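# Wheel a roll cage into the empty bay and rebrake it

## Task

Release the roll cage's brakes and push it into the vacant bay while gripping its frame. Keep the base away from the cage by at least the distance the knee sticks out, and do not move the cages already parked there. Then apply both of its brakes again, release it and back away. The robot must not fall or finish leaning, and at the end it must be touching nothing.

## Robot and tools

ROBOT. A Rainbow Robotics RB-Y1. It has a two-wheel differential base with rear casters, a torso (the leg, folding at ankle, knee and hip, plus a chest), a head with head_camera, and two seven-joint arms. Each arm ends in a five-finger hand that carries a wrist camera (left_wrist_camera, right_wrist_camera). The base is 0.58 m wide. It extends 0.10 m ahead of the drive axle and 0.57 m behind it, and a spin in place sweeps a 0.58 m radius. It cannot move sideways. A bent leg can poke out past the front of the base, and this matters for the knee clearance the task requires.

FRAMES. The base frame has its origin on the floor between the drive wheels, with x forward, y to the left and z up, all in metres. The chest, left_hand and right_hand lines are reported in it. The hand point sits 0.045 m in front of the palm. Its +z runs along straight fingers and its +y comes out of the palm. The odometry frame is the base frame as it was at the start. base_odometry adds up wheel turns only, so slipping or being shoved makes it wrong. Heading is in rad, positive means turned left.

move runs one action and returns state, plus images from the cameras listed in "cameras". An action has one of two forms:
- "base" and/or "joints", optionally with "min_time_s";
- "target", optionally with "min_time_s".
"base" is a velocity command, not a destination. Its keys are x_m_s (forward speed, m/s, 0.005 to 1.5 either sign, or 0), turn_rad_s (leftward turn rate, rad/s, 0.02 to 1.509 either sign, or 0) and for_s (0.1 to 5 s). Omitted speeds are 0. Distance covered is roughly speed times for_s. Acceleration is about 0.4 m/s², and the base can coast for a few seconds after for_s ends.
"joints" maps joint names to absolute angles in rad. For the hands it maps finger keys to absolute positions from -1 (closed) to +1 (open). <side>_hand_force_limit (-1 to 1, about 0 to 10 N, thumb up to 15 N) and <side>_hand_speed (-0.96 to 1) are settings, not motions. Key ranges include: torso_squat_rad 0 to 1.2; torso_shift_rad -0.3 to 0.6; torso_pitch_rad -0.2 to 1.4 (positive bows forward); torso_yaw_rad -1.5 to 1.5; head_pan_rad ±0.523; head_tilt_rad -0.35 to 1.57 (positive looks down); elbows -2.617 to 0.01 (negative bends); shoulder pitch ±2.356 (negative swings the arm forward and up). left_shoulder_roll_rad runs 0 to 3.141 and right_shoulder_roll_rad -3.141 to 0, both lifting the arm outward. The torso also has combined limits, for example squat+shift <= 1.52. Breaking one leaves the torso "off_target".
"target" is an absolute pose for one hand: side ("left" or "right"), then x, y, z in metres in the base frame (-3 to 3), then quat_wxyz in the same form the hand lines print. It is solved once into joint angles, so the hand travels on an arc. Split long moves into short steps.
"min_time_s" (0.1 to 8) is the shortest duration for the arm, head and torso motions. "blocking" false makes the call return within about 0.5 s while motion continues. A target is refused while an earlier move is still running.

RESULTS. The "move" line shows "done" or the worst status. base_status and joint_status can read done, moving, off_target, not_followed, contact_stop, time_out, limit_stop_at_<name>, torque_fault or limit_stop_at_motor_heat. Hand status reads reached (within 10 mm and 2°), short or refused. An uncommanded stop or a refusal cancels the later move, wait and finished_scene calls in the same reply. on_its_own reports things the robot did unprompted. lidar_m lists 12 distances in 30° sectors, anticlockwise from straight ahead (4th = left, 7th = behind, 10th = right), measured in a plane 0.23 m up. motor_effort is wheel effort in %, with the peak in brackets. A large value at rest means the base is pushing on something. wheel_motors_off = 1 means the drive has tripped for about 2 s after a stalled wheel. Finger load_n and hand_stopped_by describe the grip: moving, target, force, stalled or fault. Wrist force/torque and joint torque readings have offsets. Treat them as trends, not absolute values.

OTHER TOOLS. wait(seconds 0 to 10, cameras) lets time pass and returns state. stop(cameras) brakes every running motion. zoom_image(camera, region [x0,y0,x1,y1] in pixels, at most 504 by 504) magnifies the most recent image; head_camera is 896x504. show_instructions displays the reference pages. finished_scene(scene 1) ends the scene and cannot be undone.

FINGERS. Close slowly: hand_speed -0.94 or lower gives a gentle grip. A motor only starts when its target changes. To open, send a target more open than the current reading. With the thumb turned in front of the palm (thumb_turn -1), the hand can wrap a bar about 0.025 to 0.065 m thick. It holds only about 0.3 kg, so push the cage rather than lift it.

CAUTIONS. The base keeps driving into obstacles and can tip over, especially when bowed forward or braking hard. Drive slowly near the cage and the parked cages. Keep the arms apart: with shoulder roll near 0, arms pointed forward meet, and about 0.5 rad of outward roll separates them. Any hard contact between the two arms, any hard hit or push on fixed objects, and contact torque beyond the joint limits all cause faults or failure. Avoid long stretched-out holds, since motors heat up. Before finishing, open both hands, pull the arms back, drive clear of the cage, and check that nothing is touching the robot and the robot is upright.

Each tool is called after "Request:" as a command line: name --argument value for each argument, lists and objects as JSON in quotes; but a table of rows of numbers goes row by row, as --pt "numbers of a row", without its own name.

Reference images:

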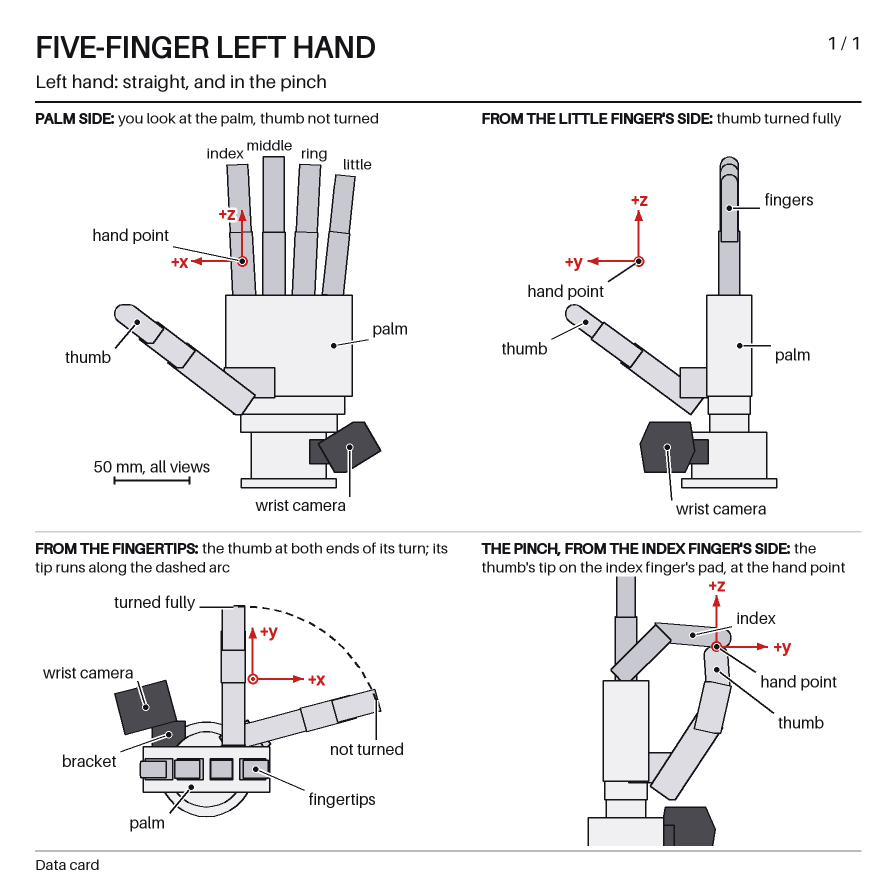

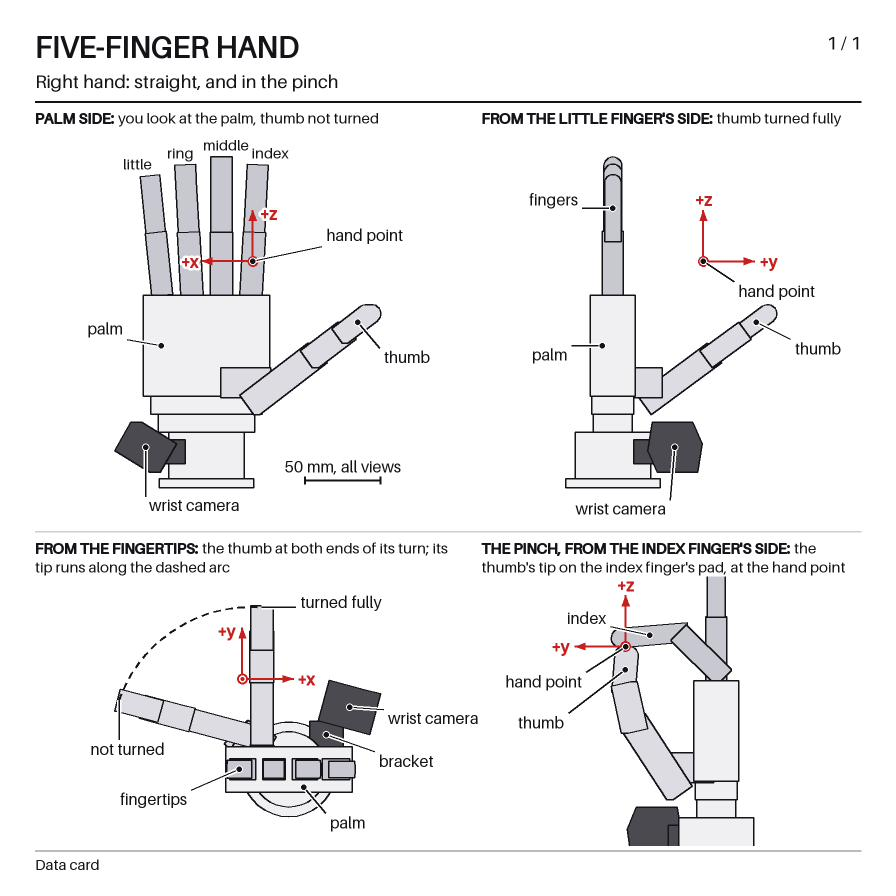

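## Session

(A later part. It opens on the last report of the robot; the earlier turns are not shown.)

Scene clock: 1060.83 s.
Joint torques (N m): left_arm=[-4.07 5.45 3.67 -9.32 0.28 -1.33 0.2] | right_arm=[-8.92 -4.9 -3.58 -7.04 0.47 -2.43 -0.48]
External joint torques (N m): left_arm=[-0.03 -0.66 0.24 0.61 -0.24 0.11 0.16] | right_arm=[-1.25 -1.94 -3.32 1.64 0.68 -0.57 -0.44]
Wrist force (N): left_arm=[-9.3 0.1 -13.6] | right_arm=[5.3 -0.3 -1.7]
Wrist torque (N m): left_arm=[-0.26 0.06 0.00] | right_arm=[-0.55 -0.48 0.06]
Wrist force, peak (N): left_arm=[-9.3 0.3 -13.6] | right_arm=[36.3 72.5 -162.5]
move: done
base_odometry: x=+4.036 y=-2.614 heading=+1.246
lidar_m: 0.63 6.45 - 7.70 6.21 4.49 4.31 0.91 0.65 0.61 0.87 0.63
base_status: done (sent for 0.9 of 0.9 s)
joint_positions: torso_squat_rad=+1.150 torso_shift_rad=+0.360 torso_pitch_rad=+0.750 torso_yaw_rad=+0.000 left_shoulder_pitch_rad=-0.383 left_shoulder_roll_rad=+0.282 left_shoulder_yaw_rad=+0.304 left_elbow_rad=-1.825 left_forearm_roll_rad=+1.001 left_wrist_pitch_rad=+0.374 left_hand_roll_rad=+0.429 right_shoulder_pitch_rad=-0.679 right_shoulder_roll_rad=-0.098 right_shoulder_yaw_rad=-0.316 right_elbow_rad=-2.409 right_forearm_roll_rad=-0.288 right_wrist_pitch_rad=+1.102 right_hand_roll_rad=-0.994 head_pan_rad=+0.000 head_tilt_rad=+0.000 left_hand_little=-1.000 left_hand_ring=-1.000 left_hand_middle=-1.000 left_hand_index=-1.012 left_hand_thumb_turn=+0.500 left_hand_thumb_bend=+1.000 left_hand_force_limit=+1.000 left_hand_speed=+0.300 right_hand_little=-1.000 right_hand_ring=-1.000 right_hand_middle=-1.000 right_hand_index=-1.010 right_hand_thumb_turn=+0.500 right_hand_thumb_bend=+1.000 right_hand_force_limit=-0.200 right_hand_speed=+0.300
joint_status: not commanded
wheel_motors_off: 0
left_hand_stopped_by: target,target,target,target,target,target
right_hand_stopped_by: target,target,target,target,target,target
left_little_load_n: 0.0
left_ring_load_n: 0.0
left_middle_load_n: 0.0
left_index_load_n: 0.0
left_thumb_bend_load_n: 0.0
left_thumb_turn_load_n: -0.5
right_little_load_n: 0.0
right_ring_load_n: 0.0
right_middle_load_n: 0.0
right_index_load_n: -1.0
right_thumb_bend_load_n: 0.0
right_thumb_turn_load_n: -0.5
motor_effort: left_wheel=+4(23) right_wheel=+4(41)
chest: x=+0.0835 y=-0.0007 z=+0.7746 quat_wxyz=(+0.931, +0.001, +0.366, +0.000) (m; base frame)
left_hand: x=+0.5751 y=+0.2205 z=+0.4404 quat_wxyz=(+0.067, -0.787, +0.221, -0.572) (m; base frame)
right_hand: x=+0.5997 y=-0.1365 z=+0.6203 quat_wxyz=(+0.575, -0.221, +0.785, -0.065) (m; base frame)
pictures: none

Request:
move --base '{"x_m_s": -0.3, "for_s": 2.48}'

Request:
move --base '{"turn_rad_s": 0.4, "for_s": 1.255}' --joints '{"right_shoulder_pitch_rad": -0.367, "right_shoulder_roll_rad": -0.344, "right_shoulder_yaw_rad": -0.248, "right_elbow_rad": -1.823, "right_forearm_roll_rad": -0.956, "right_wrist_pitch_rad": 0.317, "right_hand_roll_rad": -0.526}' --min_time_s 1.5

Request:
move --base '{"x_m_s": 0.4, "for_s": 4.85}'

Request:
move --base '{"turn_rad_s": -0.6, "for_s": 3.427}' --cameras '["head_camera"]'

Request:
zoom_image --camera "head_camera" --region '[240, 240, 380, 380]'

Request:
zoom_image --camera "head_camera" --region '[500, 240, 640, 380]'

Scene clock: 1065.30 s.
Joint torques (N m): left_arm=[-4.04 5.71 3.73 -9.34 0.32 -1.25 0.18] | right_arm=[-7.62 -4 -1.91 -7.87 -0.15 -2.03 -0.45]
External joint torques (N m): left_arm=[-0.01 -0.4 0.29 0.58 -0.21 0.19 0.14] | right_arm=[0.05 -1.04 -1.61 0.82 0.06 -0.17 -0.41]
Wrist force (N): left_arm=[-9.0 0.3 -13.5] | right_arm=[4.9 -2.1 3.5]
Wrist torque (N m): left_arm=[-0.24 0.01 0.01] | right_arm=[-0.74 -0.47 0.06]
Wrist force, peak (N): left_arm=[-9.4 0.1 -13.8] | right_arm=[4.9 -2.5 4.1]
move: done
base_odometry: x=+3.799 y=-3.316 heading=+1.245
lidar_m: 1.36 7.22 - 7.69 5.14 3.71 3.57 2.50 1.82 0.62 0.65 0.88
base_status: done (sent for 2.47 of 2.47 s)
joint_positions: torso_squat_rad=+1.150 torso_shift_rad=+0.360 torso_pitch_rad=+0.750 torso_yaw_rad=+0.000 left_shoulder_pitch_rad=-0.383 left_shoulder_roll_rad=+0.282 left_shoulder_yaw_rad=+0.304 left_elbow_rad=-1.825 left_forearm_roll_rad=+1.001 left_wrist_pitch_rad=+0.374 left_hand_roll_rad=+0.429 right_shoulder_pitch_rad=-0.679 right_shoulder_roll_rad=-0.098 right_shoulder_yaw_rad=-0.316 right_elbow_rad=-2.409 right_forearm_roll_rad=-0.288 right_wrist_pitch_rad=+1.102 right_hand_roll_rad=-0.994 head_pan_rad=+0.000 head_tilt_rad=+0.000 left_hand_little=-1.000 left_hand_ring=-1.000 left_hand_middle=-1.000 left_hand_index=-1.012 left_hand_thumb_turn=+0.500 left_hand_thumb_bend=+1.000 left_hand_force_limit=+1.000 left_hand_speed=+0.300 right_hand_little=-1.000 right_hand_ring=-1.000 right_hand_middle=-1.000 right_hand_index=-1.010 right_hand_thumb_turn=+0.500 right_hand_thumb_bend=+1.000 right_hand_force_limit=-0.200 right_hand_speed=+0.300
joint_status: not commanded
wheel_motors_off: 0
left_hand_stopped_by: target,target,target,target,target,target
right_hand_stopped_by: target,target,target,target,target,target
left_little_load_n: 0.0
left_ring_load_n: 0.0
left_middle_load_n: 0.0
left_index_load_n: 0.0
left_thumb_bend_load_n: 0.0
left_thumb_turn_load_n: 0.0
right_little_load_n: 0.0
right_ring_load_n: 0.0
right_middle_load_n: 0.0
right_index_load_n: 0.0
right_thumb_bend_load_n: 0.0
right_thumb_turn_load_n: 0.0
motor_effort: left_wheel=-7(23) right_wheel=+11(22)
chest: x=+0.0836 y=-0.0007 z=+0.7745 quat_wxyz=(+0.931, +0.001, +0.366, +0.000) (m; base frame)
left_hand: x=+0.5751 y=+0.2205 z=+0.4401 quat_wxyz=(+0.067, -0.787, +0.221, -0.572) (m; base frame)
right_hand: x=+0.5999 y=-0.1367 z=+0.6202 quat_wxyz=(+0.575, -0.221, +0.785, -0.065) (m; base frame)
pictures: none

Scene clock: 1067.73 s.
Joint torques (N m): left_arm=[-4.07 5.7 3.78 -9.42 0.28 -1.3 0.21] | right_arm=[-2.99 -7.9 -2.88 -8.93 -0.3 -1.57 0.09]
External joint torques (N m): left_arm=[-0.03 -0.41 0.34 0.51 -0.24 0.13 0.17] | right_arm=[0.35 -1.27 0.96 0.37 -0.09 -0.08 0.13]
Wrist force (N): left_arm=[-9.1 0.4 -13.5] | right_arm=[4.7 -2.0 3.5]
Wrist torque (N m): left_arm=[-0.22 0.04 -0.01] | right_arm=[-0.74 -0.42 0.19]
Wrist force, peak (N): left_arm=[-9.4 0.1 -13.6] | right_arm=[5.4 -2.1 3.9]
move: done
base_odometry: x=+3.799 y=-3.316 heading=+1.752
lidar_m: 7.20 - 7.69 5.20 3.72 3.56 2.53 1.81 0.62 0.66 0.92 1.37
base_status: done (sent for 1.27 of 1.27 s)
joint_positions: torso_squat_rad=+1.150 torso_shift_rad=+0.360 torso_pitch_rad=+0.750 torso_yaw_rad=+0.000 left_shoulder_pitch_rad=-0.383 left_shoulder_roll_rad=+0.282 left_shoulder_yaw_rad=+0.304 left_elbow_rad=-1.825 left_forearm_roll_rad=+1.001 left_wrist_pitch_rad=+0.374 left_hand_roll_rad=+0.429 right_shoulder_pitch_rad=-0.367 right_shoulder_roll_rad=-0.344 right_shoulder_yaw_rad=-0.248 right_elbow_rad=-1.823 right_forearm_roll_rad=-0.956 right_wrist_pitch_rad=+0.317 right_hand_roll_rad=-0.526 head_pan_rad=+0.000 head_tilt_rad=+0.000 left_hand_little=-1.000 left_hand_ring=-1.000 left_hand_middle=-1.000 left_hand_index=-1.012 left_hand_thumb_turn=+0.500 left_hand_thumb_bend=+1.000 left_hand_force_limit=+1.000 left_hand_speed=+0.300 right_hand_little=-1.000 right_hand_ring=-1.000 right_hand_middle=-1.000 right_hand_index=-1.010 right_hand_thumb_turn=+0.500 right_hand_thumb_bend=+1.000 right_hand_force_limit=-0.200 right_hand_speed=+0.300
joint_status: all done
wheel_motors_off: 0
left_hand_stopped_by: target,target,target,target,target,target
right_hand_stopped_by: target,target,target,target,target,target
left_little_load_n: 0.0
left_ring_load_n: 0.0
left_middle_load_n: 0.0
left_index_load_n: 0.0
left_thumb_bend_load_n: 0.0
left_thumb_turn_load_n: -0.5
right_little_load_n: 0.0
right_ring_load_n: 0.0
right_middle_load_n: 0.0
right_index_load_n: 0.0
right_thumb_bend_load_n: 0.0
right_thumb_turn_load_n: 0.0
motor_effort: left_wheel=-3(23) right_wheel=+10(30)
chest: x=+0.0836 y=-0.0007 z=+0.7745 quat_wxyz=(+0.931, +0.001, +0.366, +0.000) (m; base frame)
left_hand: x=+0.5751 y=+0.2204 z=+0.4401 quat_wxyz=(+0.067, -0.787, +0.221, -0.572) (m; base frame)
right_hand: x=+0.5749 y=-0.2200 z=+0.4396 quat_wxyz=(+0.573, -0.221, +0.786, -0.065) (m; base frame)
pictures: none

Scene clock: 1074.20 s.
Joint torques (N m): left_arm=[-4.08 5.68 3.82 -9.2 0.32 -1.31 0.24] | right_arm=[-2.71 -7.7 -2.88 -9 -0.25 -1.69 0.07]
External joint torques (N m): left_arm=[-0.04 -0.42 0.38 0.73 -0.2 0.12 0.2] | right_arm=[0.63 -1.06 0.96 0.29 -0.04 -0.19 0.1]
Wrist force (N): left_arm=[-8.8 0.0 -13.0] | right_arm=[4.6 -2.1 3.6]
Wrist torque (N m): left_arm=[-0.33 -0.01 0.03] | right_arm=[-0.74 -0.41 0.20]
Wrist force, peak (N): left_arm=[-9.1 0.1 -14.0] | right_arm=[5.1 -2.0 3.9]
move: done
base_odometry: x=+3.450 y=-1.401 heading=+1.751
lidar_m: 5.43 7.05 6.75 6.97 5.52 5.29 2.28 1.16 1.13 1.17 2.24 5.27
base_status: done (sent for 4.87 of 4.87 s)
joint_positions: torso_squat_rad=+1.150 torso_shift_rad=+0.360 torso_pitch_rad=+0.750 torso_yaw_rad=+0.000 left_shoulder_pitch_rad=-0.383 left_shoulder_roll_rad=+0.282 left_shoulder_yaw_rad=+0.304 left_elbow_rad=-1.825 left_forearm_roll_rad=+1.001 left_wrist_pitch_rad=+0.374 left_hand_roll_rad=+0.429 right_shoulder_pitch_rad=-0.367 right_shoulder_roll_rad=-0.344 right_shoulder_yaw_rad=-0.248 right_elbow_rad=-1.823 right_forearm_roll_rad=-0.956 right_wrist_pitch_rad=+0.317 right_hand_roll_rad=-0.526 head_pan_rad=+0.000 head_tilt_rad=+0.000 left_hand_little=-1.000 left_hand_ring=-1.000 left_hand_middle=-1.000 left_hand_index=-1.012 left_hand_thumb_turn=+0.500 left_hand_thumb_bend=+1.000 left_hand_force_limit=+1.000 left_hand_speed=+0.300 right_hand_little=-1.000 right_hand_ring=-1.000 right_hand_middle=-1.000 right_hand_index=-1.010 right_hand_thumb_turn=+0.500 right_hand_thumb_bend=+1.000 right_hand_force_limit=-0.200 right_hand_speed=+0.300
joint_status: not commanded
wheel_motors_off: 0
left_hand_stopped_by: target,target,target,target,target,target
right_hand_stopped_by: target,target,target,target,target,target
left_little_load_n: 0.0
left_ring_load_n: 0.0
left_middle_load_n: 0.0
left_index_load_n: 0.0
left_thumb_bend_load_n: 0.0
left_thumb_turn_load_n: -0.5
right_little_load_n: 0.0
right_ring_load_n: 0.0
right_middle_load_n: 0.5
right_index_load_n: 0.0
right_thumb_bend_load_n: 0.0
right_thumb_turn_load_n: 0.0
motor_effort: left_wheel=-1(18) right_wheel=+1(38)
chest: x=+0.0837 y=-0.0007 z=+0.7745 quat_wxyz=(+0.930, +0.001, +0.366, +0.000) (m; base frame)
left_hand: x=+0.5751 y=+0.2204 z=+0.4400 quat_wxyz=(+0.067, -0.787, +0.221, -0.572) (m; base frame)
right_hand: x=+0.5749 y=-0.2200 z=+0.4395 quat_wxyz=(+0.573, -0.221, +0.786, -0.065) (m; base frame)
pictures: none

Scene clock: 1079.17 s.
Joint torques (N m): left_arm=[-4.05 5.57 3.72 -9.3 0.37 -1.25 0.28] | right_arm=[-2.92 -7.79 -2.59 -8.79 -0.33 -1.61 0.18]
External joint torques (N m): left_arm=[-0.02 -0.54 0.29 0.63 -0.16 0.19 0.24] | right_arm=[0.42 -1.16 1.26 0.51 -0.12 -0.12 0.21]
Wrist force (N): left_arm=[-9.0 0.4 -13.6] | right_arm=[4.6 -1.9 3.6]
Wrist torque (N m): left_arm=[-0.22 0.02 0.01] | right_arm=[-0.73 -0.41 0.21]
Wrist force, peak (N): left_arm=[-9.4 0.0 -13.7] | right_arm=[5.0 -2.5 3.9]
move: done
base_odometry: x=+3.450 y=-1.401 heading=-0.308
lidar_m: 1.12 1.16 2.22 5.28 5.45 7.04 6.75 6.96 5.51 5.28 2.27 1.16
base_status: done (sent for 3.43 of 3.43 s)
joint_positions: torso_squat_rad=+1.150 torso_shift_rad=+0.360 torso_pitch_rad=+0.750 torso_yaw_rad=+0.000 left_shoulder_pitch_rad=-0.383 left_shoulder_roll_rad=+0.282 left_shoulder_yaw_rad=+0.304 left_elbow_rad=-1.825 left_forearm_roll_rad=+1.001 left_wrist_pitch_rad=+0.374 left_hand_roll_rad=+0.429 right_shoulder_pitch_rad=-0.367 right_shoulder_roll_rad=-0.344 right_shoulder_yaw_rad=-0.248 right_elbow_rad=-1.823 right_forearm_roll_rad=-0.956 right_wrist_pitch_rad=+0.317 right_hand_roll_rad=-0.526 head_pan_rad=+0.000 head_tilt_rad=+0.000 left_hand_little=-1.000 left_hand_ring=-1.000 left_hand_middle=-1.000 left_hand_index=-1.012 left_hand_thumb_turn=+0.500 left_hand_thumb_bend=+1.000 left_hand_force_limit=+1.000 left_hand_speed=+0.300 right_hand_little=-1.000 right_hand_ring=-1.000 right_hand_middle=-1.000 right_hand_index=-1.010 right_hand_thumb_turn=+0.500 right_hand_thumb_bend=+1.000 right_hand_force_limit=-0.200 right_hand_speed=+0.300
joint_status: not commanded
wheel_motors_off: 0
left_hand_stopped_by: target,target,target,target,target,target
right_hand_stopped_by: target,target,target,target,target,target
left_little_load_n: 0.0
left_ring_load_n: 0.0
left_middle_load_n: 0.0
left_index_load_n: 0.0
left_thumb_bend_load_n: 0.0
left_thumb_turn_load_n: 0.0
right_little_load_n: 0.0
right_ring_load_n: 0.0
right_middle_load_n: 0.0
right_index_load_n: 0.0
right_thumb_bend_load_n: 0.5
right_thumb_turn_load_n: 0.0
motor_effort: left_wheel=+5(20) right_wheel=-1(27)
chest: x=+0.0837 y=-0.0007 z=+0.7745 quat_wxyz=(+0.930, +0.001, +0.366, +0.000) (m; base frame)
left_hand: x=+0.5751 y=+0.2204 z=+0.4400 quat_wxyz=(+0.067, -0.787, +0.221, -0.572) (m; base frame)
right_hand: x=+0.5749 y=-0.2200 z=+0.4395 quat_wxyz=(+0.573, -0.221, +0.786, -0.065) (m; base frame)
pictures: head_camera
camera_calibration:
head_camera: T_world_to_cam=[[0.00527332, -0.997814, 0.0658684, -0.0581912], [-0.600668, -0.0558227, -0.797547, 0.904356], [0.799481, -0.0353594, -0.59965, 0.288498], [0, 0, 0, 1]] pos_world=[0.312876, 0.00262068, 0.898097]

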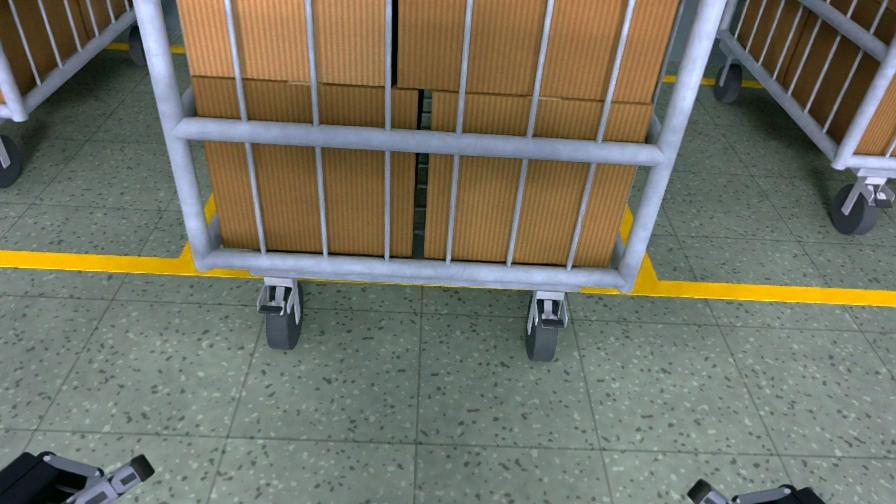

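Scaled by 3.600 from the camera's 896x504 image, which has a finer 1280x720 frame.

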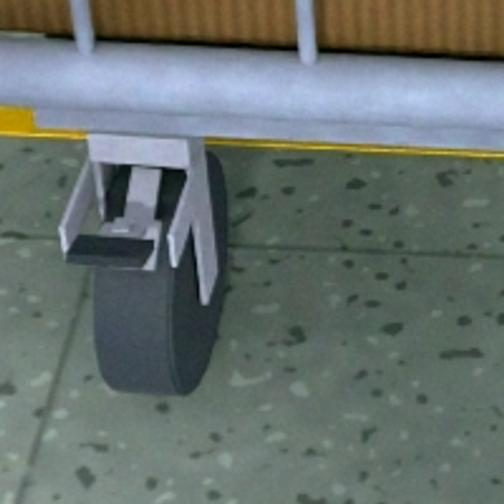

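Scaled by 3.600 from the camera's 896x504 image, which has a finer 1280x720 frame.

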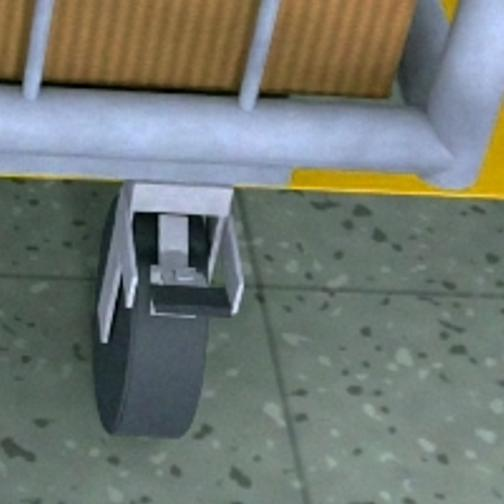

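Request:
move --base '{"turn_rad_s": 0.02, "for_s": 0.7}'

Request:
move --base '{"x_m_s": 0.2, "for_s": 2.4}'

Request:
move --base '{"x_m_s": 0.03, "for_s": 5}' --blocking false

Request:
wait --seconds 1.5

Request:
wait --seconds 0.4

Scene clock: 1081.30 s.
Joint torques (N m): left_arm=[-3.98 5.53 3.75 -9.32 0.31 -1.38 0.18] | right_arm=[-2.84 -7.81 -2.95 -8.91 -0.39 -1.49 0.24]
External joint torques (N m): left_arm=[0.05 -0.57 0.31 0.61 -0.22 0.06 0.14] | right_arm=[0.5 -1.17 0.89 0.38 -0.17 0 0.27]
Wrist force (N): left_arm=[-8.8 0.2 -13.1] | right_arm=[4.9 -2.0 3.7]
Wrist torque (N m): left_arm=[-0.27 0.01 0.01] | right_arm=[-0.74 -0.45 0.22]
Wrist force, peak (N): left_arm=[-9.6 0.3 -13.8] | right_arm=[4.9 -2.1 3.9]
move: done
base_odometry: x=+3.450 y=-1.401 heading=-0.294
lidar_m: 1.11 1.16 2.25 5.27 5.45 7.02 6.75 6.98 5.48 5.28 2.22 1.16
base_status: done (sent for 0.7 of 0.7 s)
joint_positions: torso_squat_rad=+1.150 torso_shift_rad=+0.360 torso_pitch_rad=+0.750 torso_yaw_rad=+0.000 left_shoulder_pitch_rad=-0.383 left_shoulder_roll_rad=+0.282 left_shoulder_yaw_rad=+0.304 left_elbow_rad=-1.825 left_forearm_roll_rad=+1.001 left_wrist_pitch_rad=+0.374 left_hand_roll_rad=+0.429 right_shoulder_pitch_rad=-0.367 right_shoulder_roll_rad=-0.344 right_shoulder_yaw_rad=-0.248 right_elbow_rad=-1.823 right_forearm_roll_rad=-0.956 right_wrist_pitch_rad=+0.317 right_hand_roll_rad=-0.526 head_pan_rad=+0.000 head_tilt_rad=+0.000 left_hand_little=-1.000 left_hand_ring=-1.000 left_hand_middle=-1.000 left_hand_index=-1.012 left_hand_thumb_turn=+0.500 left_hand_thumb_bend=+1.000 left_hand_force_limit=+1.000 left_hand_speed=+0.300 right_hand_little=-1.000 right_hand_ring=-1.000 right_hand_middle=-1.000 right_hand_index=-1.010 right_hand_thumb_turn=+0.500 right_hand_thumb_bend=+1.000 right_hand_force_limit=-0.200 right_hand_speed=+0.300
joint_status: not commanded
wheel_motors_off: 0
left_hand_stopped_by: target,target,target,target,target,target
right_hand_stopped_by: target,target,target,target,target,target
left_little_load_n: 0.0
left_ring_load_n: 0.0
left_middle_load_n: 0.0
left_index_load_n: 0.0
left_thumb_bend_load_n: 0.0
left_thumb_turn_load_n: 0.0
right_little_load_n: 0.0
right_ring_load_n: 0.0
right_middle_load_n: 0.0
right_index_load_n: 0.0
right_thumb_bend_load_n: 0.0
right_thumb_turn_load_n: 0.0
motor_effort: left_wheel=+3(5) right_wheel=-1(6)
chest: x=+0.0837 y=-0.0007 z=+0.7745 quat_wxyz=(+0.930, +0.001, +0.366, +0.000) (m; base frame)
left_hand: x=+0.5751 y=+0.2204 z=+0.4400 quat_wxyz=(+0.067, -0.787, +0.221, -0.572) (m; base frame)
right_hand: x=+0.5749 y=-0.2200 z=+0.4395 quat_wxyz=(+0.573, -0.221, +0.786, -0.065) (m; base frame)
pictures: none

Scene clock: 1084.80 s.
Joint torques (N m): left_arm=[-3.9 5.62 3.8 -9.2 0.24 -1.26 0.21] | right_arm=[-3.32 -7.36 -3.3 -8.87 -0.34 -1.59 -0.01]
External joint torques (N m): left_arm=[0.14 -0.49 0.36 0.73 -0.29 0.17 0.17] | right_arm=[0.01 -0.72 0.54 0.42 -0.13 -0.09 0.03]
Wrist force (N): left_arm=[-8.9 0.1 -13.7] | right_arm=[4.8 -2.0 3.6]
Wrist torque (N m): left_arm=[-0.27 -0.01 0.01] | right_arm=[-0.73 -0.45 0.22]
Wrist force, peak (N): left_arm=[-9.4 -0.2 -13.7] | right_arm=[4.9 -2.3 3.9]
move: done
base_odometry: x=+3.909 y=-1.540 heading=-0.294
lidar_m: 0.62 0.66 1.56 5.28 5.46 7.45 7.23 7.49 5.49 5.28 1.55 0.65
base_status: done (sent for 2.4 of 2.4 s)
joint_positions: torso_squat_rad=+1.150 torso_shift_rad=+0.360 torso_pitch_rad=+0.750 torso_yaw_rad=+0.000 left_shoulder_pitch_rad=-0.383 left_shoulder_roll_rad=+0.282 left_shoulder_yaw_rad=+0.304 left_elbow_rad=-1.825 left_forearm_roll_rad=+1.001 left_wrist_pitch_rad=+0.374 left_hand_roll_rad=+0.429 right_shoulder_pitch_rad=-0.367 right_shoulder_roll_rad=-0.344 right_shoulder_yaw_rad=-0.248 right_elbow_rad=-1.823 right_forearm_roll_rad=-0.956 right_wrist_pitch_rad=+0.317 right_hand_roll_rad=-0.526 head_pan_rad=+0.000 head_tilt_rad=+0.000 left_hand_little=-1.000 left_hand_ring=-1.000 left_hand_middle=-1.000 left_hand_index=-1.012 left_hand_thumb_turn=+0.500 left_hand_thumb_bend=+1.000 left_hand_force_limit=+1.000 left_hand_speed=+0.300 right_hand_little=-1.000 right_hand_ring=-1.000 right_hand_middle=-1.000 right_hand_index=-1.010 right_hand_thumb_turn=+0.500 right_hand_thumb_bend=+1.000 right_hand_force_limit=-0.200 right_hand_speed=+0.300
joint_status: not commanded
wheel_motors_off: 0
left_hand_stopped_by: target,target,target,target,target,target
right_hand_stopped_by: target,target,target,target,target,target
left_little_load_n: 0.0
left_ring_load_n: 0.0
left_middle_load_n: 0.0
left_index_load_n: 0.0
left_thumb_bend_load_n: 0.0
left_thumb_turn_load_n: 0.0
right_little_load_n: 0.0
right_ring_load_n: 0.0
right_middle_load_n: 0.0
right_index_load_n: 0.0
right_thumb_bend_load_n: 0.0
right_thumb_turn_load_n: -0.5
motor_effort: left_wheel=+0(25) right_wheel=-1(25)
chest: x=+0.0837 y=-0.0007 z=+0.7745 quat_wxyz=(+0.930, +0.001, +0.366, +0.000) (m; base frame)
left_hand: x=+0.5751 y=+0.2204 z=+0.4400 quat_wxyz=(+0.067, -0.787, +0.221, -0.572) (m; base frame)
right_hand: x=+0.5749 y=-0.2200 z=+0.4395 quat_wxyz=(+0.573, -0.221, +0.786, -0.065) (m; base frame)
pictures: none

Scene clock: 1085.30 s.
Joint torques (N m): left_arm=[-3.8 5.64 3.84 -9.23 0.35 -1.24 0.15] | right_arm=[-2.93 -7.81 -3.1 -8.73 -0.23 -1.48 0.08]
External joint torques (N m): left_arm=[0.23 -0.46 0.4 0.7 -0.18 0.2 0.11] | right_arm=[0.4 -1.18 0.74 0.56 -0.02 0.01 0.12]
Wrist force (N): left_arm=[-9.1 0.2 -13.3] | right_arm=[4.8 -2.2 3.7]
Wrist torque (N m): left_arm=[-0.26 0.05 0.01] | right_arm=[-0.78 -0.44 0.20]
Wrist force, peak (N): left_arm=[-9.2 0.4 -13.8] | right_arm=[5.5 -2.1 3.9]
move: moving
base_odometry: x=+3.923 y=-1.544 heading=-0.294
lidar_m: 0.61 0.64 1.54 5.28 5.46 7.46 7.25 7.49 5.48 5.28 1.52 0.64
base_status: moving
joint_positions: torso_squat_rad=+1.150 torso_shift_rad=+0.360 torso_pitch_rad=+0.750 torso_yaw_rad=+0.000 left_shoulder_pitch_rad=-0.383 left_shoulder_roll_rad=+0.282 left_shoulder_yaw_rad=+0.304 left_elbow_rad=-1.825 left_forearm_roll_rad=+1.001 left_wrist_pitch_rad=+0.374 left_hand_roll_rad=+0.429 right_shoulder_pitch_rad=-0.367 right_shoulder_roll_rad=-0.344 right_shoulder_yaw_rad=-0.248 right_elbow_rad=-1.823 right_forearm_roll_rad=-0.956 right_wrist_pitch_rad=+0.317 right_hand_roll_rad=-0.526 head_pan_rad=+0.000 head_tilt_rad=+0.000 left_hand_little=-1.000 left_hand_ring=-1.000 left_hand_middle=-1.000 left_hand_index=-1.012 left_hand_thumb_turn=+0.500 left_hand_thumb_bend=+1.000 left_hand_force_limit=+1.000 left_hand_speed=+0.300 right_hand_little=-1.000 right_hand_ring=-1.000 right_hand_middle=-1.000 right_hand_index=-1.010 right_hand_thumb_turn=+0.500 right_hand_thumb_bend=+1.000 right_hand_force_limit=-0.200 right_hand_speed=+0.300
joint_status: not commanded
wheel_motors_off: 0
left_hand_stopped_by: target,target,target,target,target,target
right_hand_stopped_by: target,target,target,target,target,target
left_little_load_n: 0.0
left_ring_load_n: 0.5
left_middle_load_n: 0.0
left_index_load_n: 0.5
left_thumb_bend_load_n: 0.0
left_thumb_turn_load_n: 0.0
right_little_load_n: 0.0
right_ring_load_n: 0.0
right_middle_load_n: 0.0
right_index_load_n: 0.0
right_thumb_bend_load_n: 0.0
right_thumb_turn_load_n: 0.0
motor_effort: left_wheel=+4(17) right_wheel=+6(24)
chest: x=+0.0836 y=-0.0007 z=+0.7745 quat_wxyz=(+0.931, +0.001, +0.366, +0.000) (m; base frame)
left_hand: x=+0.5751 y=+0.2204 z=+0.4401 quat_wxyz=(+0.067, -0.787, +0.221, -0.572) (m; base frame)
right_hand: x=+0.5749 y=-0.2201 z=+0.4395 quat_wxyz=(+0.573, -0.221, +0.786, -0.065) (m; base frame)
pictures: none

Scene clock: 1086.80 s.
Joint torques (N m): left_arm=[-7.75 6.12 3.77 -9.4 0.28 -2.84 0.14] | right_arm=[-17.08 -7.88 -5.62 -6.51 0.9 -3.76 -0.16]
External joint torques (N m): left_arm=[-4.39 0.02 0.33 0.53 -0.24 -1.52 0.1] | right_arm=[-14.7 -1.25 -1.77 2.78 1.11 -2.43 -0.12]
Wrist force (N): left_arm=[-7.9 5.0 -27.7] | right_arm=[3.2 5.5 -55.4]
Wrist torque (N m): left_arm=[0.15 0.02 0.03] | right_arm=[1.15 -0.37 0.16]
Wrist force, peak (N): left_arm=[-13.6 7.7 -70.4] | right_arm=[4.8 13.8 -114.7]
earlier move: moving
base_odometry: x=+3.965 y=-1.557 heading=-0.294
lidar_m: 0.58 0.61 1.46 5.28 5.47 7.44 7.29 7.53 5.48 5.28 1.46 0.61
base_status: moving
joint_positions: torso_squat_rad=+1.150 torso_shift_rad=+0.359 torso_pitch_rad=+0.748 torso_yaw_rad=+0.000 left_shoulder_pitch_rad=-0.381 left_shoulder_roll_rad=+0.282 left_shoulder_yaw_rad=+0.304 left_elbow_rad=-1.825 left_forearm_roll_rad=+1.001 left_wrist_pitch_rad=+0.374 left_hand_roll_rad=+0.429 right_shoulder_pitch_rad=-0.362 right_shoulder_roll_rad=-0.344 right_shoulder_yaw_rad=-0.247 right_elbow_rad=-1.824 right_forearm_roll_rad=-0.956 right_wrist_pitch_rad=+0.318 right_hand_roll_rad=-0.526 head_pan_rad=+0.000 head_tilt_rad=+0.000 left_hand_little=-1.000 left_hand_ring=-1.000 left_hand_middle=-1.000 left_hand_index=-1.013 left_hand_thumb_turn=+0.500 left_hand_thumb_bend=+1.000 left_hand_force_limit=+1.000 left_hand_speed=+0.300 right_hand_little=-1.000 right_hand_ring=-1.000 right_hand_middle=-1.000 right_hand_index=-1.012 right_hand_thumb_turn=+0.500 right_hand_thumb_bend=+1.000 right_hand_force_limit=-0.200 right_hand_speed=+0.300
joint_status: not commanded
wheel_motors_off: 0
left_hand_stopped_by: target,target,target,target,target,target
right_hand_stopped_by: target,target,target,target,target,target
left_little_load_n: 0.0
left_ring_load_n: 0.5
left_middle_load_n: 0.0
left_index_load_n: -5.5
left_thumb_bend_load_n: 0.0
left_thumb_turn_load_n: 0.0
right_little_load_n: 0.0
right_ring_load_n: 0.0
right_middle_load_n: 0.0
right_index_load_n: -14.5
right_thumb_bend_load_n: -0.5
right_thumb_turn_load_n: 0.0
motor_effort: left_wheel=+8(27) right_wheel=+32(59)
chest: x=+0.0829 y=-0.0008 z=+0.7748 quat_wxyz=(+0.931, +0.001, +0.366, +0.000) (m; base frame)
left_hand: x=+0.5742 y=+0.2205 z=+0.4402 quat_wxyz=(+0.066, -0.788, +0.221, -0.571) (m; base frame)
right_hand: x=+0.5728 y=-0.2206 z=+0.4388 quat_wxyz=(+0.572, -0.222, +0.787, -0.065) (m; base frame)
wait: 1.50 s; no rest
pictures: none

Scene clock: 1087.20 s.
Joint torques (N m): left_arm=[-12 5.84 3.73 -9.28 0.33 -3.18 0.21] | right_arm=[-23.16 -8.81 -5.45 -6.9 0.62 -3.81 -0.25]
External joint torques (N m): left_arm=[-7.69 -0.27 0.29 0.65 -0.19 -1.68 0.17] | right_arm=[-19.61 -2.18 -1.6 2.39 0.83 -2.27 -0.21]
Wrist force (N): left_arm=[-12.5 5.8 -49.6] | right_arm=[7.0 5.5 -80.4]
Wrist torque (N m): left_arm=[0.80 0.10 -0.08] | right_arm=[2.01 -0.32 0.27]
Wrist force, peak (N): left_arm=[-12.5 5.8 -49.6] | right_arm=[7.0 5.5 -80.4]
earlier move: moving
base_odometry: x=+3.977 y=-1.560 heading=-0.295
lidar_m: 0.58 0.61 1.46 5.28 5.47 7.45 7.29 7.53 5.47 5.28 1.44 0.61
base_status: moving
joint_positions: torso_squat_rad=+1.150 torso_shift_rad=+0.359 torso_pitch_rad=+0.749 torso_yaw_rad=+0.000 left_shoulder_pitch_rad=-0.382 left_shoulder_roll_rad=+0.282 left_shoulder_yaw_rad=+0.304 left_elbow_rad=-1.825 left_forearm_roll_rad=+1.001 left_wrist_pitch_rad=+0.374 left_hand_roll_rad=+0.429 right_shoulder_pitch_rad=-0.363 right_shoulder_roll_rad=-0.344 right_shoulder_yaw_rad=-0.248 right_elbow_rad=-1.824 right_forearm_roll_rad=-0.956 right_wrist_pitch_rad=+0.318 right_hand_roll_rad=-0.526 head_pan_rad=+0.000 head_tilt_rad=+0.000 left_hand_little=-1.000 left_hand_ring=-1.000 left_hand_middle=-1.000 left_hand_index=-1.013 left_hand_thumb_turn=+0.500 left_hand_thumb_bend=+1.000 left_hand_force_limit=+1.000 left_hand_speed=+0.300 right_hand_little=-1.000 right_hand_ring=-1.000 right_hand_middle=-1.000 right_hand_index=-1.012 right_hand_thumb_turn=+0.500 right_hand_thumb_bend=+1.000 right_hand_force_limit=-0.200 right_hand_speed=+0.300
joint_status: not commanded
wheel_motors_off: 0
left_hand_stopped_by: target,target,target,target,target,target
right_hand_stopped_by: target,target,target,target,target,target
left_little_load_n: 0.0
left_ring_load_n: 0.0
left_middle_load_n: 0.0
left_index_load_n: -10.0
left_thumb_bend_load_n: 0.0
left_thumb_turn_load_n: 0.0
right_little_load_n: 0.0
right_ring_load_n: 0.0
right_middle_load_n: 0.0
right_index_load_n: -15.5
right_thumb_bend_load_n: 0.0
right_thumb_turn_load_n: 0.0
motor_effort: left_wheel=+13(27) right_wheel=+45(59)
chest: x=+0.0831 y=-0.0008 z=+0.7748 quat_wxyz=(+0.931, +0.001, +0.366, +0.000) (m; base frame)
left_hand: x=+0.5745 y=+0.2204 z=+0.4402 quat_wxyz=(+0.066, -0.788, +0.221, -0.572) (m; base frame)
right_hand: x=+0.5731 y=-0.2206 z=+0.4387 quat_wxyz=(+0.572, -0.221, +0.787, -0.065) (m; base frame)
wait: 0.40 s; no rest
pictures: none

Request:
move --base '{"x_m_s": 0.08, "for_s": 4.5}' --blocking false

Request:
wait --seconds 1.3

Request:
wait --seconds 1.3

Request:
wait --seconds 3 --cameras '["head_camera"]'

Scene clock: 1087.80 s.
Joint torques (N m): left_arm=[-5.32 6.75 5.87 -8.49 0.27 -1.35 0.16] | right_arm=[-6.58 -7.84 -4.19 -8.25 0.22 -1.9 -0.1]
External joint torques (N m): left_arm=[-0.88 1 2.7 1.42 -0.28 0.05 0.12] | right_arm=[-3.92 -1 0.11 1.06 0.41 -0.28 -0.06]
Wrist force (N): left_arm=[-9.0 -0.2 -13.1] | right_arm=[6.0 -4.1 -9.7]
Wrist torque (N m): left_arm=[-0.35 0.06 0.02] | right_arm=[-0.40 -0.40 0.23]
Wrist force, peak (N): left_arm=[-14.0 16.2 -120.2] | right_arm=[9.6 13.4 -146.3]
move: moving
base_odometry: x=+4.016 y=-1.572 heading=-0.294
lidar_m: 0.58 0.61 1.39 5.28 5.46 7.45 7.35 7.53 5.47 5.28 1.38 0.62
base_status: moving
joint_positions: torso_squat_rad=+1.150 torso_shift_rad=+0.359 torso_pitch_rad=+0.749 torso_yaw_rad=+0.000 left_shoulder_pitch_rad=-0.382 left_shoulder_roll_rad=+0.282 left_shoulder_yaw_rad=+0.304 left_elbow_rad=-1.825 left_forearm_roll_rad=+1.001 left_wrist_pitch_rad=+0.374 left_hand_roll_rad=+0.429 right_shoulder_pitch_rad=-0.364 right_shoulder_roll_rad=-0.344 right_shoulder_yaw_rad=-0.248 right_elbow_rad=-1.823 right_forearm_roll_rad=-0.956 right_wrist_pitch_rad=+0.317 right_hand_roll_rad=-0.526 head_pan_rad=+0.000 head_tilt_rad=+0.000 left_hand_little=-1.000 left_hand_ring=-1.000 left_hand_middle=-1.000 left_hand_index=-1.012 left_hand_thumb_turn=+0.500 left_hand_thumb_bend=+1.000 left_hand_force_limit=+1.000 left_hand_speed=+0.300 right_hand_little=-1.000 right_hand_ring=-1.000 right_hand_middle=-1.000 right_hand_index=-1.011 right_hand_thumb_turn=+0.500 right_hand_thumb_bend=+1.000 right_hand_force_limit=-0.200 right_hand_speed=+0.300
joint_status: not commanded
wheel_motors_off: 0
left_hand_stopped_by: target,target,target,target,target,target
right_hand_stopped_by: target,target,target,target,target,target
left_little_load_n: 0.0
left_ring_load_n: 0.0
left_middle_load_n: 0.0
left_index_load_n: 0.0
left_thumb_bend_load_n: 0.0
left_thumb_turn_load_n: 0.0
right_little_load_n: 0.0
right_ring_load_n: 0.0
right_middle_load_n: 0.0
right_index_load_n: -4.0
right_thumb_bend_load_n: 0.0
right_thumb_turn_load_n: 0.0
motor_effort: left_wheel=+2(39) right_wheel=+15(80)
chest: x=+0.0832 y=-0.0008 z=+0.7747 quat_wxyz=(+0.931, +0.001, +0.366, +0.000) (m; base frame)
left_hand: x=+0.5745 y=+0.2200 z=+0.4403 quat_wxyz=(+0.066, -0.787, +0.221, -0.572) (m; base frame)
right_hand: x=+0.5737 y=-0.2207 z=+0.4393 quat_wxyz=(+0.572, -0.221, +0.787, -0.065) (m; base frame)
pictures: none

Scene clock: 1089.10 s.
Joint torques (N m): left_arm=[-13.59 8.03 8.81 -7.2 -0.63 -5.53 0.26] | right_arm=[-14.06 -7.48 -0.33 -9.54 -0.16 -1.33 -0.26]
External joint torques (N m): left_arm=[-9.96 1.84 5.12 2.74 -1.16 -4.09 0.22] | right_arm=[-11.48 -0.81 3.79 -0.27 0.05 0.23 -0.22]
Wrist force (N): left_arm=[-4.3 15.6 -60.8] | right_arm=[12.2 -7.8 -31.7]
Wrist torque (N m): left_arm=[1.00 0.00 0.19] | right_arm=[0.43 -0.64 0.47]
Wrist force, peak (N): left_arm=[-11.4 10.6 -86.8] | right_arm=[10.4 2.4 -85.9]
earlier move: moving
base_odometry: x=+4.115 y=-1.602 heading=-0.294
lidar_m: 0.58 0.61 1.25 5.27 5.46 7.46 7.45 7.52 5.48 5.28 1.27 0.60
base_status: moving
joint_positions: torso_squat_rad=+1.150 torso_shift_rad=+0.359 torso_pitch_rad=+0.749 torso_yaw_rad=+0.000 left_shoulder_pitch_rad=-0.380 left_shoulder_roll_rad=+0.281 left_shoulder_yaw_rad=+0.303 left_elbow_rad=-1.826 left_forearm_roll_rad=+1.001 left_wrist_pitch_rad=+0.375 left_hand_roll_rad=+0.429 right_shoulder_pitch_rad=-0.364 right_shoulder_roll_rad=-0.344 right_shoulder_yaw_rad=-0.249 right_elbow_rad=-1.823 right_forearm_roll_rad=-0.956 right_wrist_pitch_rad=+0.317 right_hand_roll_rad=-0.526 head_pan_rad=+0.000 head_tilt_rad=+0.000 left_hand_little=-1.000 left_hand_ring=-1.000 left_hand_middle=-1.000 left_hand_index=-1.014 left_hand_thumb_turn=+0.500 left_hand_thumb_bend=+1.000 left_hand_force_limit=+1.000 left_hand_speed=+0.300 right_hand_little=-1.000 right_hand_ring=-1.000 right_hand_middle=-1.000 right_hand_index=-1.012 right_hand_thumb_turn=+0.500 right_hand_thumb_bend=+1.000 right_hand_force_limit=-0.200 right_hand_speed=+0.300
joint_status: not commanded
wheel_motors_off: 0
left_hand_stopped_by: target,target,target,target,target,target
right_hand_stopped_by: target,target,target,target,target,target
left_little_load_n: 0.0
left_ring_load_n: 0.0
left_middle_load_n: 0.0
left_index_load_n: -13.0
left_thumb_bend_load_n: 0.0
left_thumb_turn_load_n: 0.0
right_little_load_n: 0.0
right_ring_load_n: 0.0
right_middle_load_n: 0.0
right_index_load_n: -8.5
right_thumb_bend_load_n: 0.0
right_thumb_turn_load_n: 0.0
motor_effort: left_wheel=+9(39) right_wheel=+36(80)
chest: x=+0.0831 y=-0.0008 z=+0.7748 quat_wxyz=(+0.931, +0.001, +0.366, +0.000) (m; base frame)
left_hand: x=+0.5738 y=+0.2198 z=+0.4398 quat_wxyz=(+0.066, -0.788, +0.221, -0.571) (m; base frame)
right_hand: x=+0.5736 y=-0.2214 z=+0.4391 quat_wxyz=(+0.572, -0.221, +0.787, -0.066) (m; base frame)
wait: 1.30 s; no rest
pictures: none

Scene clock: 1090.40 s.
Joint torques (N m): left_arm=[-16.04 10.83 15.95 -4.55 -1.7 -8.65 0.54] | right_arm=[-9.72 -7.22 0.01 -10.63 -0.42 -1.38 -0.21]
External joint torques (N m): left_arm=[-12.03 4.8 12.53 5.34 -2.21 -7.19 0.5] | right_arm=[-6.19 -0.57 3.76 -1.34 -0.21 0.12 -0.18]
Wrist force (N): left_arm=[1.2 31.1 -84.0] | right_arm=[9.8 -4.2 -13.7]
Wrist torque (N m): left_arm=[1.76 0.04 0.37] | right_arm=[-0.12 -0.55 0.40]
Wrist force, peak (N): left_arm=[-1.1 28.3 -87.1] | right_arm=[14.3 -8.9 -37.1]
earlier move: moving
base_odometry: x=+4.215 y=-1.632 heading=-0.294
lidar_m: 0.58 0.60 1.18 5.28 5.46 7.45 7.56 7.53 5.47 5.27 1.21 0.61
base_status: moving
joint_positions: torso_squat_rad=+1.150 torso_shift_rad=+0.359 torso_pitch_rad=+0.749 torso_yaw_rad=+0.000 left_shoulder_pitch_rad=-0.380 left_shoulder_roll_rad=+0.281 left_shoulder_yaw_rad=+0.301 left_elbow_rad=-1.826 left_forearm_roll_rad=+1.002 left_wrist_pitch_rad=+0.376 left_hand_roll_rad=+0.429 right_shoulder_pitch_rad=-0.365 right_shoulder_roll_rad=-0.344 right_shoulder_yaw_rad=-0.249 right_elbow_rad=-1.823 right_forearm_roll_rad=-0.956 right_wrist_pitch_rad=+0.317 right_hand_roll_rad=-0.526 head_pan_rad=+0.000 head_tilt_rad=+0.000 left_hand_little=-1.000 left_hand_ring=-1.000 left_hand_middle=-1.000 left_hand_index=-1.014 left_hand_thumb_turn=+0.500 left_hand_thumb_bend=+1.000 left_hand_force_limit=+1.000 left_hand_speed=+0.300 right_hand_little=-1.000 right_hand_ring=-1.000 right_hand_middle=-1.000 right_hand_index=-1.011 right_hand_thumb_turn=+0.500 right_hand_thumb_bend=+1.000 right_hand_force_limit=-0.200 right_hand_speed=+0.300
joint_status: not commanded
wheel_motors_off: 0
left_hand_stopped_by: target,target,target,target,target,target
right_hand_stopped_by: target,target,target,target,target,target
left_little_load_n: 0.0
left_ring_load_n: 0.0
left_middle_load_n: 0.0
left_index_load_n: -14.5
left_thumb_bend_load_n: 0.0
left_thumb_turn_load_n: 0.0
right_little_load_n: 0.0
right_ring_load_n: 0.0
right_middle_load_n: 0.0
right_index_load_n: -4.0
right_thumb_bend_load_n: 0.0
right_thumb_turn_load_n: 0.0
motor_effort: left_wheel=+17(39) right_wheel=+31(80)
chest: x=+0.0831 y=-0.0008 z=+0.7748 quat_wxyz=(+0.931, +0.001, +0.366, +0.000) (m; base frame)
left_hand: x=+0.5735 y=+0.2185 z=+0.4396 quat_wxyz=(+0.065, -0.788, +0.221, -0.571) (m; base frame)
right_hand: x=+0.5741 y=-0.2211 z=+0.4395 quat_wxyz=(+0.573, -0.221, +0.787, -0.066) (m; base frame)
wait: 1.30 s; no rest
pictures: none

Scene clock: 1092.63 s.
Joint torques (N m): left_arm=[-5.22 6.54 5.02 -8.67 0.17 -1.61 0.26] | right_arm=[-2.72 -7.75 -2.7 -9.92 -0.55 -1.46 -0.05]
External joint torques (N m): left_arm=[-1.18 0.44 1.58 1.26 -0.35 -0.17 0.22] | right_arm=[0.62 -1.11 1.14 -0.62 -0.34 0.03 -0.02]
Wrist force (N): left_arm=[-7.1 -0.3 -13.8] | right_arm=[5.9 -1.7 2.6]
Wrist torque (N m): left_arm=[-0.31 -0.29 0.13] | right_arm=[-0.63 -0.60 0.28]
Wrist force, peak (N): left_arm=[7.5 47.0 -103.6] | right_arm=[9.8 -4.2 -13.1]
earlier move: done
base_odometry: x=+4.329 y=-1.667 heading=-0.294
lidar_m: 0.59 0.62 1.10 5.28 5.46 7.45 7.67 7.52 5.47 5.28 1.13 0.63
base_status: done (sent for 4.5 of 4.5 s)
joint_positions: torso_squat_rad=+1.150 torso_shift_rad=+0.360 torso_pitch_rad=+0.750 torso_yaw_rad=+0.000 left_shoulder_pitch_rad=-0.383 left_shoulder_roll_rad=+0.282 left_shoulder_yaw_rad=+0.304 left_elbow_rad=-1.825 left_forearm_roll_rad=+1.001 left_wrist_pitch_rad=+0.374 left_hand_roll_rad=+0.429 right_shoulder_pitch_rad=-0.367 right_shoulder_roll_rad=-0.344 right_shoulder_yaw_rad=-0.248 right_elbow_rad=-1.823 right_forearm_roll_rad=-0.956 right_wrist_pitch_rad=+0.317 right_hand_roll_rad=-0.526 head_pan_rad=+0.000 head_tilt_rad=+0.000 left_hand_little=-1.000 left_hand_ring=-1.000 left_hand_middle=-1.000 left_hand_index=-1.012 left_hand_thumb_turn=+0.500 left_hand_thumb_bend=+1.000 left_hand_force_limit=+1.000 left_hand_speed=+0.300 right_hand_little=-1.000 right_hand_ring=-1.000 right_hand_middle=-1.000 right_hand_index=-1.010 right_hand_thumb_turn=+0.500 right_hand_thumb_bend=+1.000 right_hand_force_limit=-0.200 right_hand_speed=+0.300
joint_status: not commanded
wheel_motors_off: 0
left_hand_stopped_by: target,target,target,target,target,target
right_hand_stopped_by: target,target,target,target,target,target
left_little_load_n: 0.0
left_ring_load_n: 0.0
left_middle_load_n: 0.0
left_index_load_n: 0.0
left_thumb_bend_load_n: 0.0
left_thumb_turn_load_n: 0.0
right_little_load_n: 0.0
right_ring_load_n: 0.5
right_middle_load_n: 0.0
right_index_load_n: 0.0
right_thumb_bend_load_n: 0.0
right_thumb_turn_load_n: 0.0
on_its_own: the wheels pushed hard for 0.3 s: something may have held the robot back, and base_odometry may count slip
motor_effort: left_wheel=-1(39) right_wheel=-1(80)
chest: x=+0.0836 y=-0.0008 z=+0.7745 quat_wxyz=(+0.931, +0.001, +0.366, +0.000) (m; base frame)
left_hand: x=+0.5750 y=+0.2202 z=+0.4401 quat_wxyz=(+0.066, -0.787, +0.221, -0.572) (m; base frame)
right_hand: x=+0.5748 y=-0.2202 z=+0.4394 quat_wxyz=(+0.573, -0.221, +0.786, -0.065) (m; base frame)
wait: 2.23 of 3 s (the move ended)
pictures: head_camera
camera_calibration:
head_camera: T_world_to_cam=[[0.00514116, -0.997825, 0.0657127, -0.0581082], [-0.600559, -0.0556239, -0.797644, 0.904342], [0.799564, -0.0353635, -0.599539, 0.288447], [0, 0, 0, 1]] pos_world=[0.312777, 0.00252165, 0.898096]

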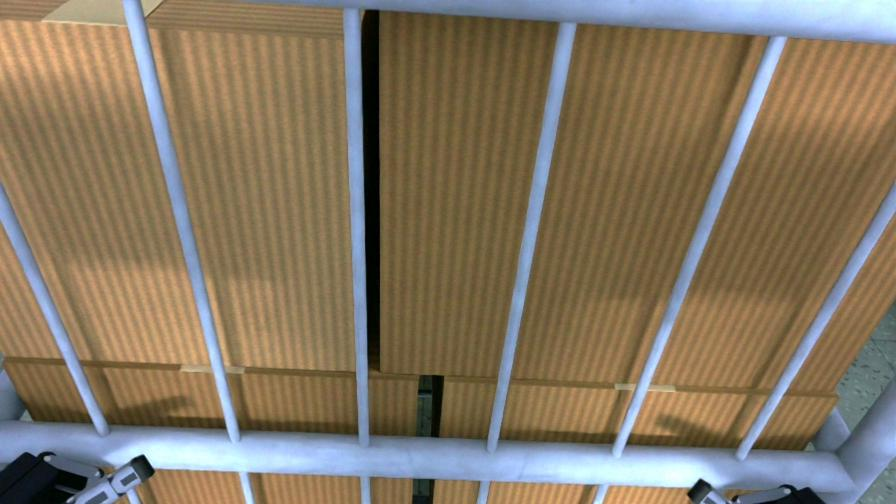

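Request:
move --base '{"x_m_s": -0.3, "for_s": 1.7}' --cameras '["head_camera"]'

Request:
move --joints '{"head_tilt_rad": -0.3}' --cameras '["head_camera"]'

Scene clock: 1095.83 s.
Joint torques (N m): left_arm=[-4.11 6.09 4.87 -9 0.32 -1.42 0.14] | right_arm=[-3.38 -7.3 -2.86 -9.79 -0.45 -1.42 -0.24]
External joint torques (N m): left_arm=[-0.07 -0.02 1.43 0.92 -0.21 0.02 0.1] | right_arm=[-0.04 -0.67 0.98 -0.5 -0.24 0.07 -0.2]
Wrist force (N): left_arm=[-7.1 -0.2 -13.3] | right_arm=[6.1 -1.7 2.5]
Wrist torque (N m): left_arm=[-0.34 -0.29 0.12] | right_arm=[-0.62 -0.61 0.28]
Wrist force, peak (N): left_arm=[-7.2 0.2 -14.3] | right_arm=[6.4 -1.8 2.8]
move: done
base_odometry: x=+3.841 y=-1.519 heading=-0.294
lidar_m: 1.11 1.16 1.67 5.27 5.47 7.43 7.16 7.41 5.48 5.28 1.65 1.16
base_status: done (sent for 1.7 of 1.7 s)
joint_positions: torso_squat_rad=+1.150 torso_shift_rad=+0.360 torso_pitch_rad=+0.750 torso_yaw_rad=+0.000 left_shoulder_pitch_rad=-0.383 left_shoulder_roll_rad=+0.282 left_shoulder_yaw_rad=+0.304 left_elbow_rad=-1.825 left_forearm_roll_rad=+1.001 left_wrist_pitch_rad=+0.374 left_hand_roll_rad=+0.429 right_shoulder_pitch_rad=-0.367 right_shoulder_roll_rad=-0.344 right_shoulder_yaw_rad=-0.248 right_elbow_rad=-1.823 right_forearm_roll_rad=-0.956 right_wrist_pitch_rad=+0.317 right_hand_roll_rad=-0.526 head_pan_rad=+0.000 head_tilt_rad=+0.000 left_hand_little=-1.000 left_hand_ring=-1.000 left_hand_middle=-1.000 left_hand_index=-1.012 left_hand_thumb_turn=+0.500 left_hand_thumb_bend=+1.000 left_hand_force_limit=+1.000 left_hand_speed=+0.300 right_hand_little=-1.000 right_hand_ring=-1.000 right_hand_middle=-1.000 right_hand_index=-1.010 right_hand_thumb_turn=+0.500 right_hand_thumb_bend=+1.000 right_hand_force_limit=-0.200 right_hand_speed=+0.300
joint_status: not commanded
wheel_motors_off: 0
left_hand_stopped_by: target,target,target,target,target,target
right_hand_stopped_by: target,target,target,target,target,target
left_little_load_n: 0.0
left_ring_load_n: 0.0
left_middle_load_n: 0.0
left_index_load_n: 0.0
left_thumb_bend_load_n: 0.0
left_thumb_turn_load_n: 0.0
right_little_load_n: 0.0
right_ring_load_n: 0.0
right_middle_load_n: 0.0
right_index_load_n: 0.0
right_thumb_bend_load_n: 0.0
right_thumb_turn_load_n: 0.0
motor_effort: left_wheel=-2(18) right_wheel=+4(21)
chest: x=+0.0836 y=-0.0008 z=+0.7745 quat_wxyz=(+0.931, +0.001, +0.366, +0.000) (m; base frame)
left_hand: x=+0.5751 y=+0.2202 z=+0.4402 quat_wxyz=(+0.066, -0.787, +0.221, -0.572) (m; base frame)
right_hand: x=+0.5748 y=-0.2202 z=+0.4394 quat_wxyz=(+0.573, -0.221, +0.786, -0.065) (m; base frame)
pictures: head_camera
camera_calibration:
head_camera: T_world_to_cam=[[0.00514037, -0.997825, 0.0657117, -0.0581071], [-0.600559, -0.0556226, -0.797644, 0.904342], [0.799564, -0.0353636, -0.599539, 0.288447], [0, 0, 0, 1]] pos_world=[0.312777, 0.00252165, 0.898096]

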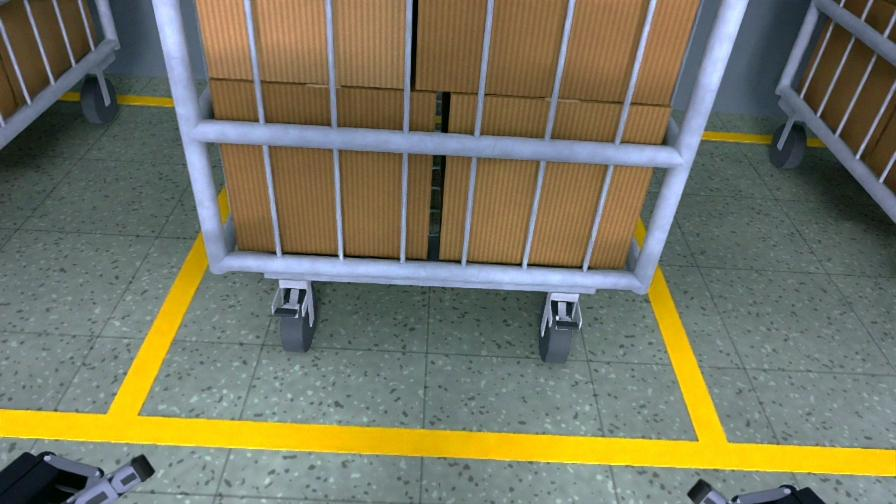

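Scene clock: 1096.67 s.
Joint torques (N m): left_arm=[-4.12 5.98 4.79 -8.94 0.26 -1.49 0.17] | right_arm=[-3.61 -7.01 -3.21 -9.77 -0.28 -1.57 -0.32]
External joint torques (N m): left_arm=[-0.08 -0.12 1.35 0.98 -0.27 -0.06 0.13] | right_arm=[-0.27 -0.37 0.63 -0.48 -0.07 -0.07 -0.28]
Wrist force (N): left_arm=[-7.0 -0.1 -13.4] | right_arm=[5.7 -1.8 2.3]
Wrist torque (N m): left_arm=[-0.32 -0.31 0.13] | right_arm=[-0.63 -0.54 0.25]
Wrist force, peak (N): left_arm=[-7.3 -0.2 -13.9] | right_arm=[6.1 -1.6 2.4]
move: done
base_odometry: x=+3.841 y=-1.519 heading=-0.294
lidar_m: 1.11 1.15 1.66 5.28 5.47 7.44 7.17 7.41 5.48 5.28 1.65 1.15
base_status: not commanded
joint_positions: torso_squat_rad=+1.150 torso_shift_rad=+0.360 torso_pitch_rad=+0.750 torso_yaw_rad=+0.000 left_shoulder_pitch_rad=-0.383 left_shoulder_roll_rad=+0.282 left_shoulder_yaw_rad=+0.304 left_elbow_rad=-1.825 left_forearm_roll_rad=+1.001 left_wrist_pitch_rad=+0.374 left_hand_roll_rad=+0.429 right_shoulder_pitch_rad=-0.367 right_shoulder_roll_rad=-0.344 right_shoulder_yaw_rad=-0.248 right_elbow_rad=-1.823 right_forearm_roll_rad=-0.956 right_wrist_pitch_rad=+0.317 right_hand_roll_rad=-0.526 head_pan_rad=+0.000 head_tilt_rad=-0.300 left_hand_little=-1.000 left_hand_ring=-1.000 left_hand_middle=-1.000 left_hand_index=-1.012 left_hand_thumb_turn=+0.500 left_hand_thumb_bend=+1.000 left_hand_force_limit=+1.000 left_hand_speed=+0.300 right_hand_little=-1.000 right_hand_ring=-1.000 right_hand_middle=-1.000 right_hand_index=-1.010 right_hand_thumb_turn=+0.500 right_hand_thumb_bend=+1.000 right_hand_force_limit=-0.200 right_hand_speed=+0.300
joint_status: all done
wheel_motors_off: 0
left_hand_stopped_by: target,target,target,target,target,target
right_hand_stopped_by: target,target,target,target,target,target
left_little_load_n: 0.0
left_ring_load_n: 0.0
left_middle_load_n: 0.0
left_index_load_n: 0.0
left_thumb_bend_load_n: 0.0
left_thumb_turn_load_n: 0.0
right_little_load_n: 0.0
right_ring_load_n: 0.5
right_middle_load_n: 0.0
right_index_load_n: 0.0
right_thumb_bend_load_n: 0.0
right_thumb_turn_load_n: -0.5
motor_effort: left_wheel=-2(2) right_wheel=+4(4)
chest: x=+0.0836 y=-0.0008 z=+0.7745 quat_wxyz=(+0.931, +0.001, +0.366, +0.000) (m; base frame)
left_hand: x=+0.5751 y=+0.2202 z=+0.4402 quat_wxyz=(+0.066, -0.787, +0.221, -0.572) (m; base frame)
right_hand: x=+0.5748 y=-0.2202 z=+0.4394 quat_wxyz=(+0.573, -0.221, +0.786, -0.065) (m; base frame)
pictures: head_camera
camera_calibration:
head_camera: T_world_to_cam=[[-0.0150056, -0.997812, 0.0643855, -0.0522183], [-0.33808, -0.0555371, -0.939477, 0.970911], [0.940998, -0.0358649, -0.336507, 0.0167992], [0, 0, 0, 1]] pos_world=[0.311654, 0.00242004, 0.921164]

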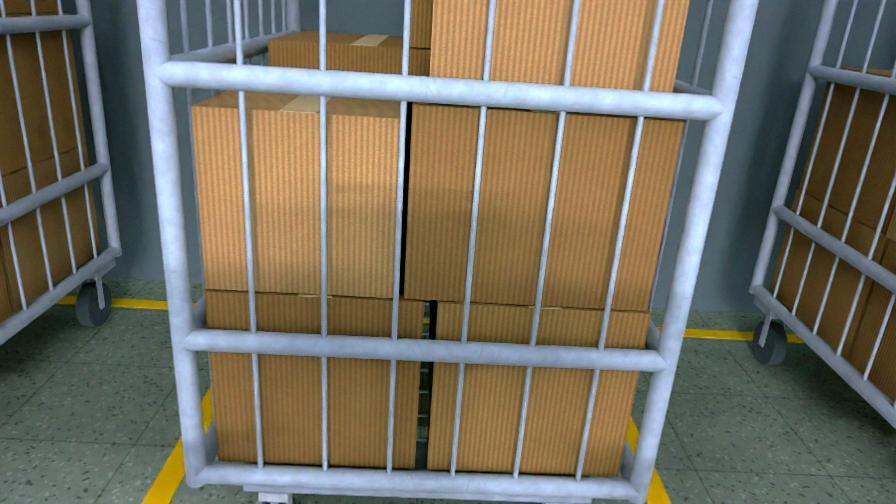

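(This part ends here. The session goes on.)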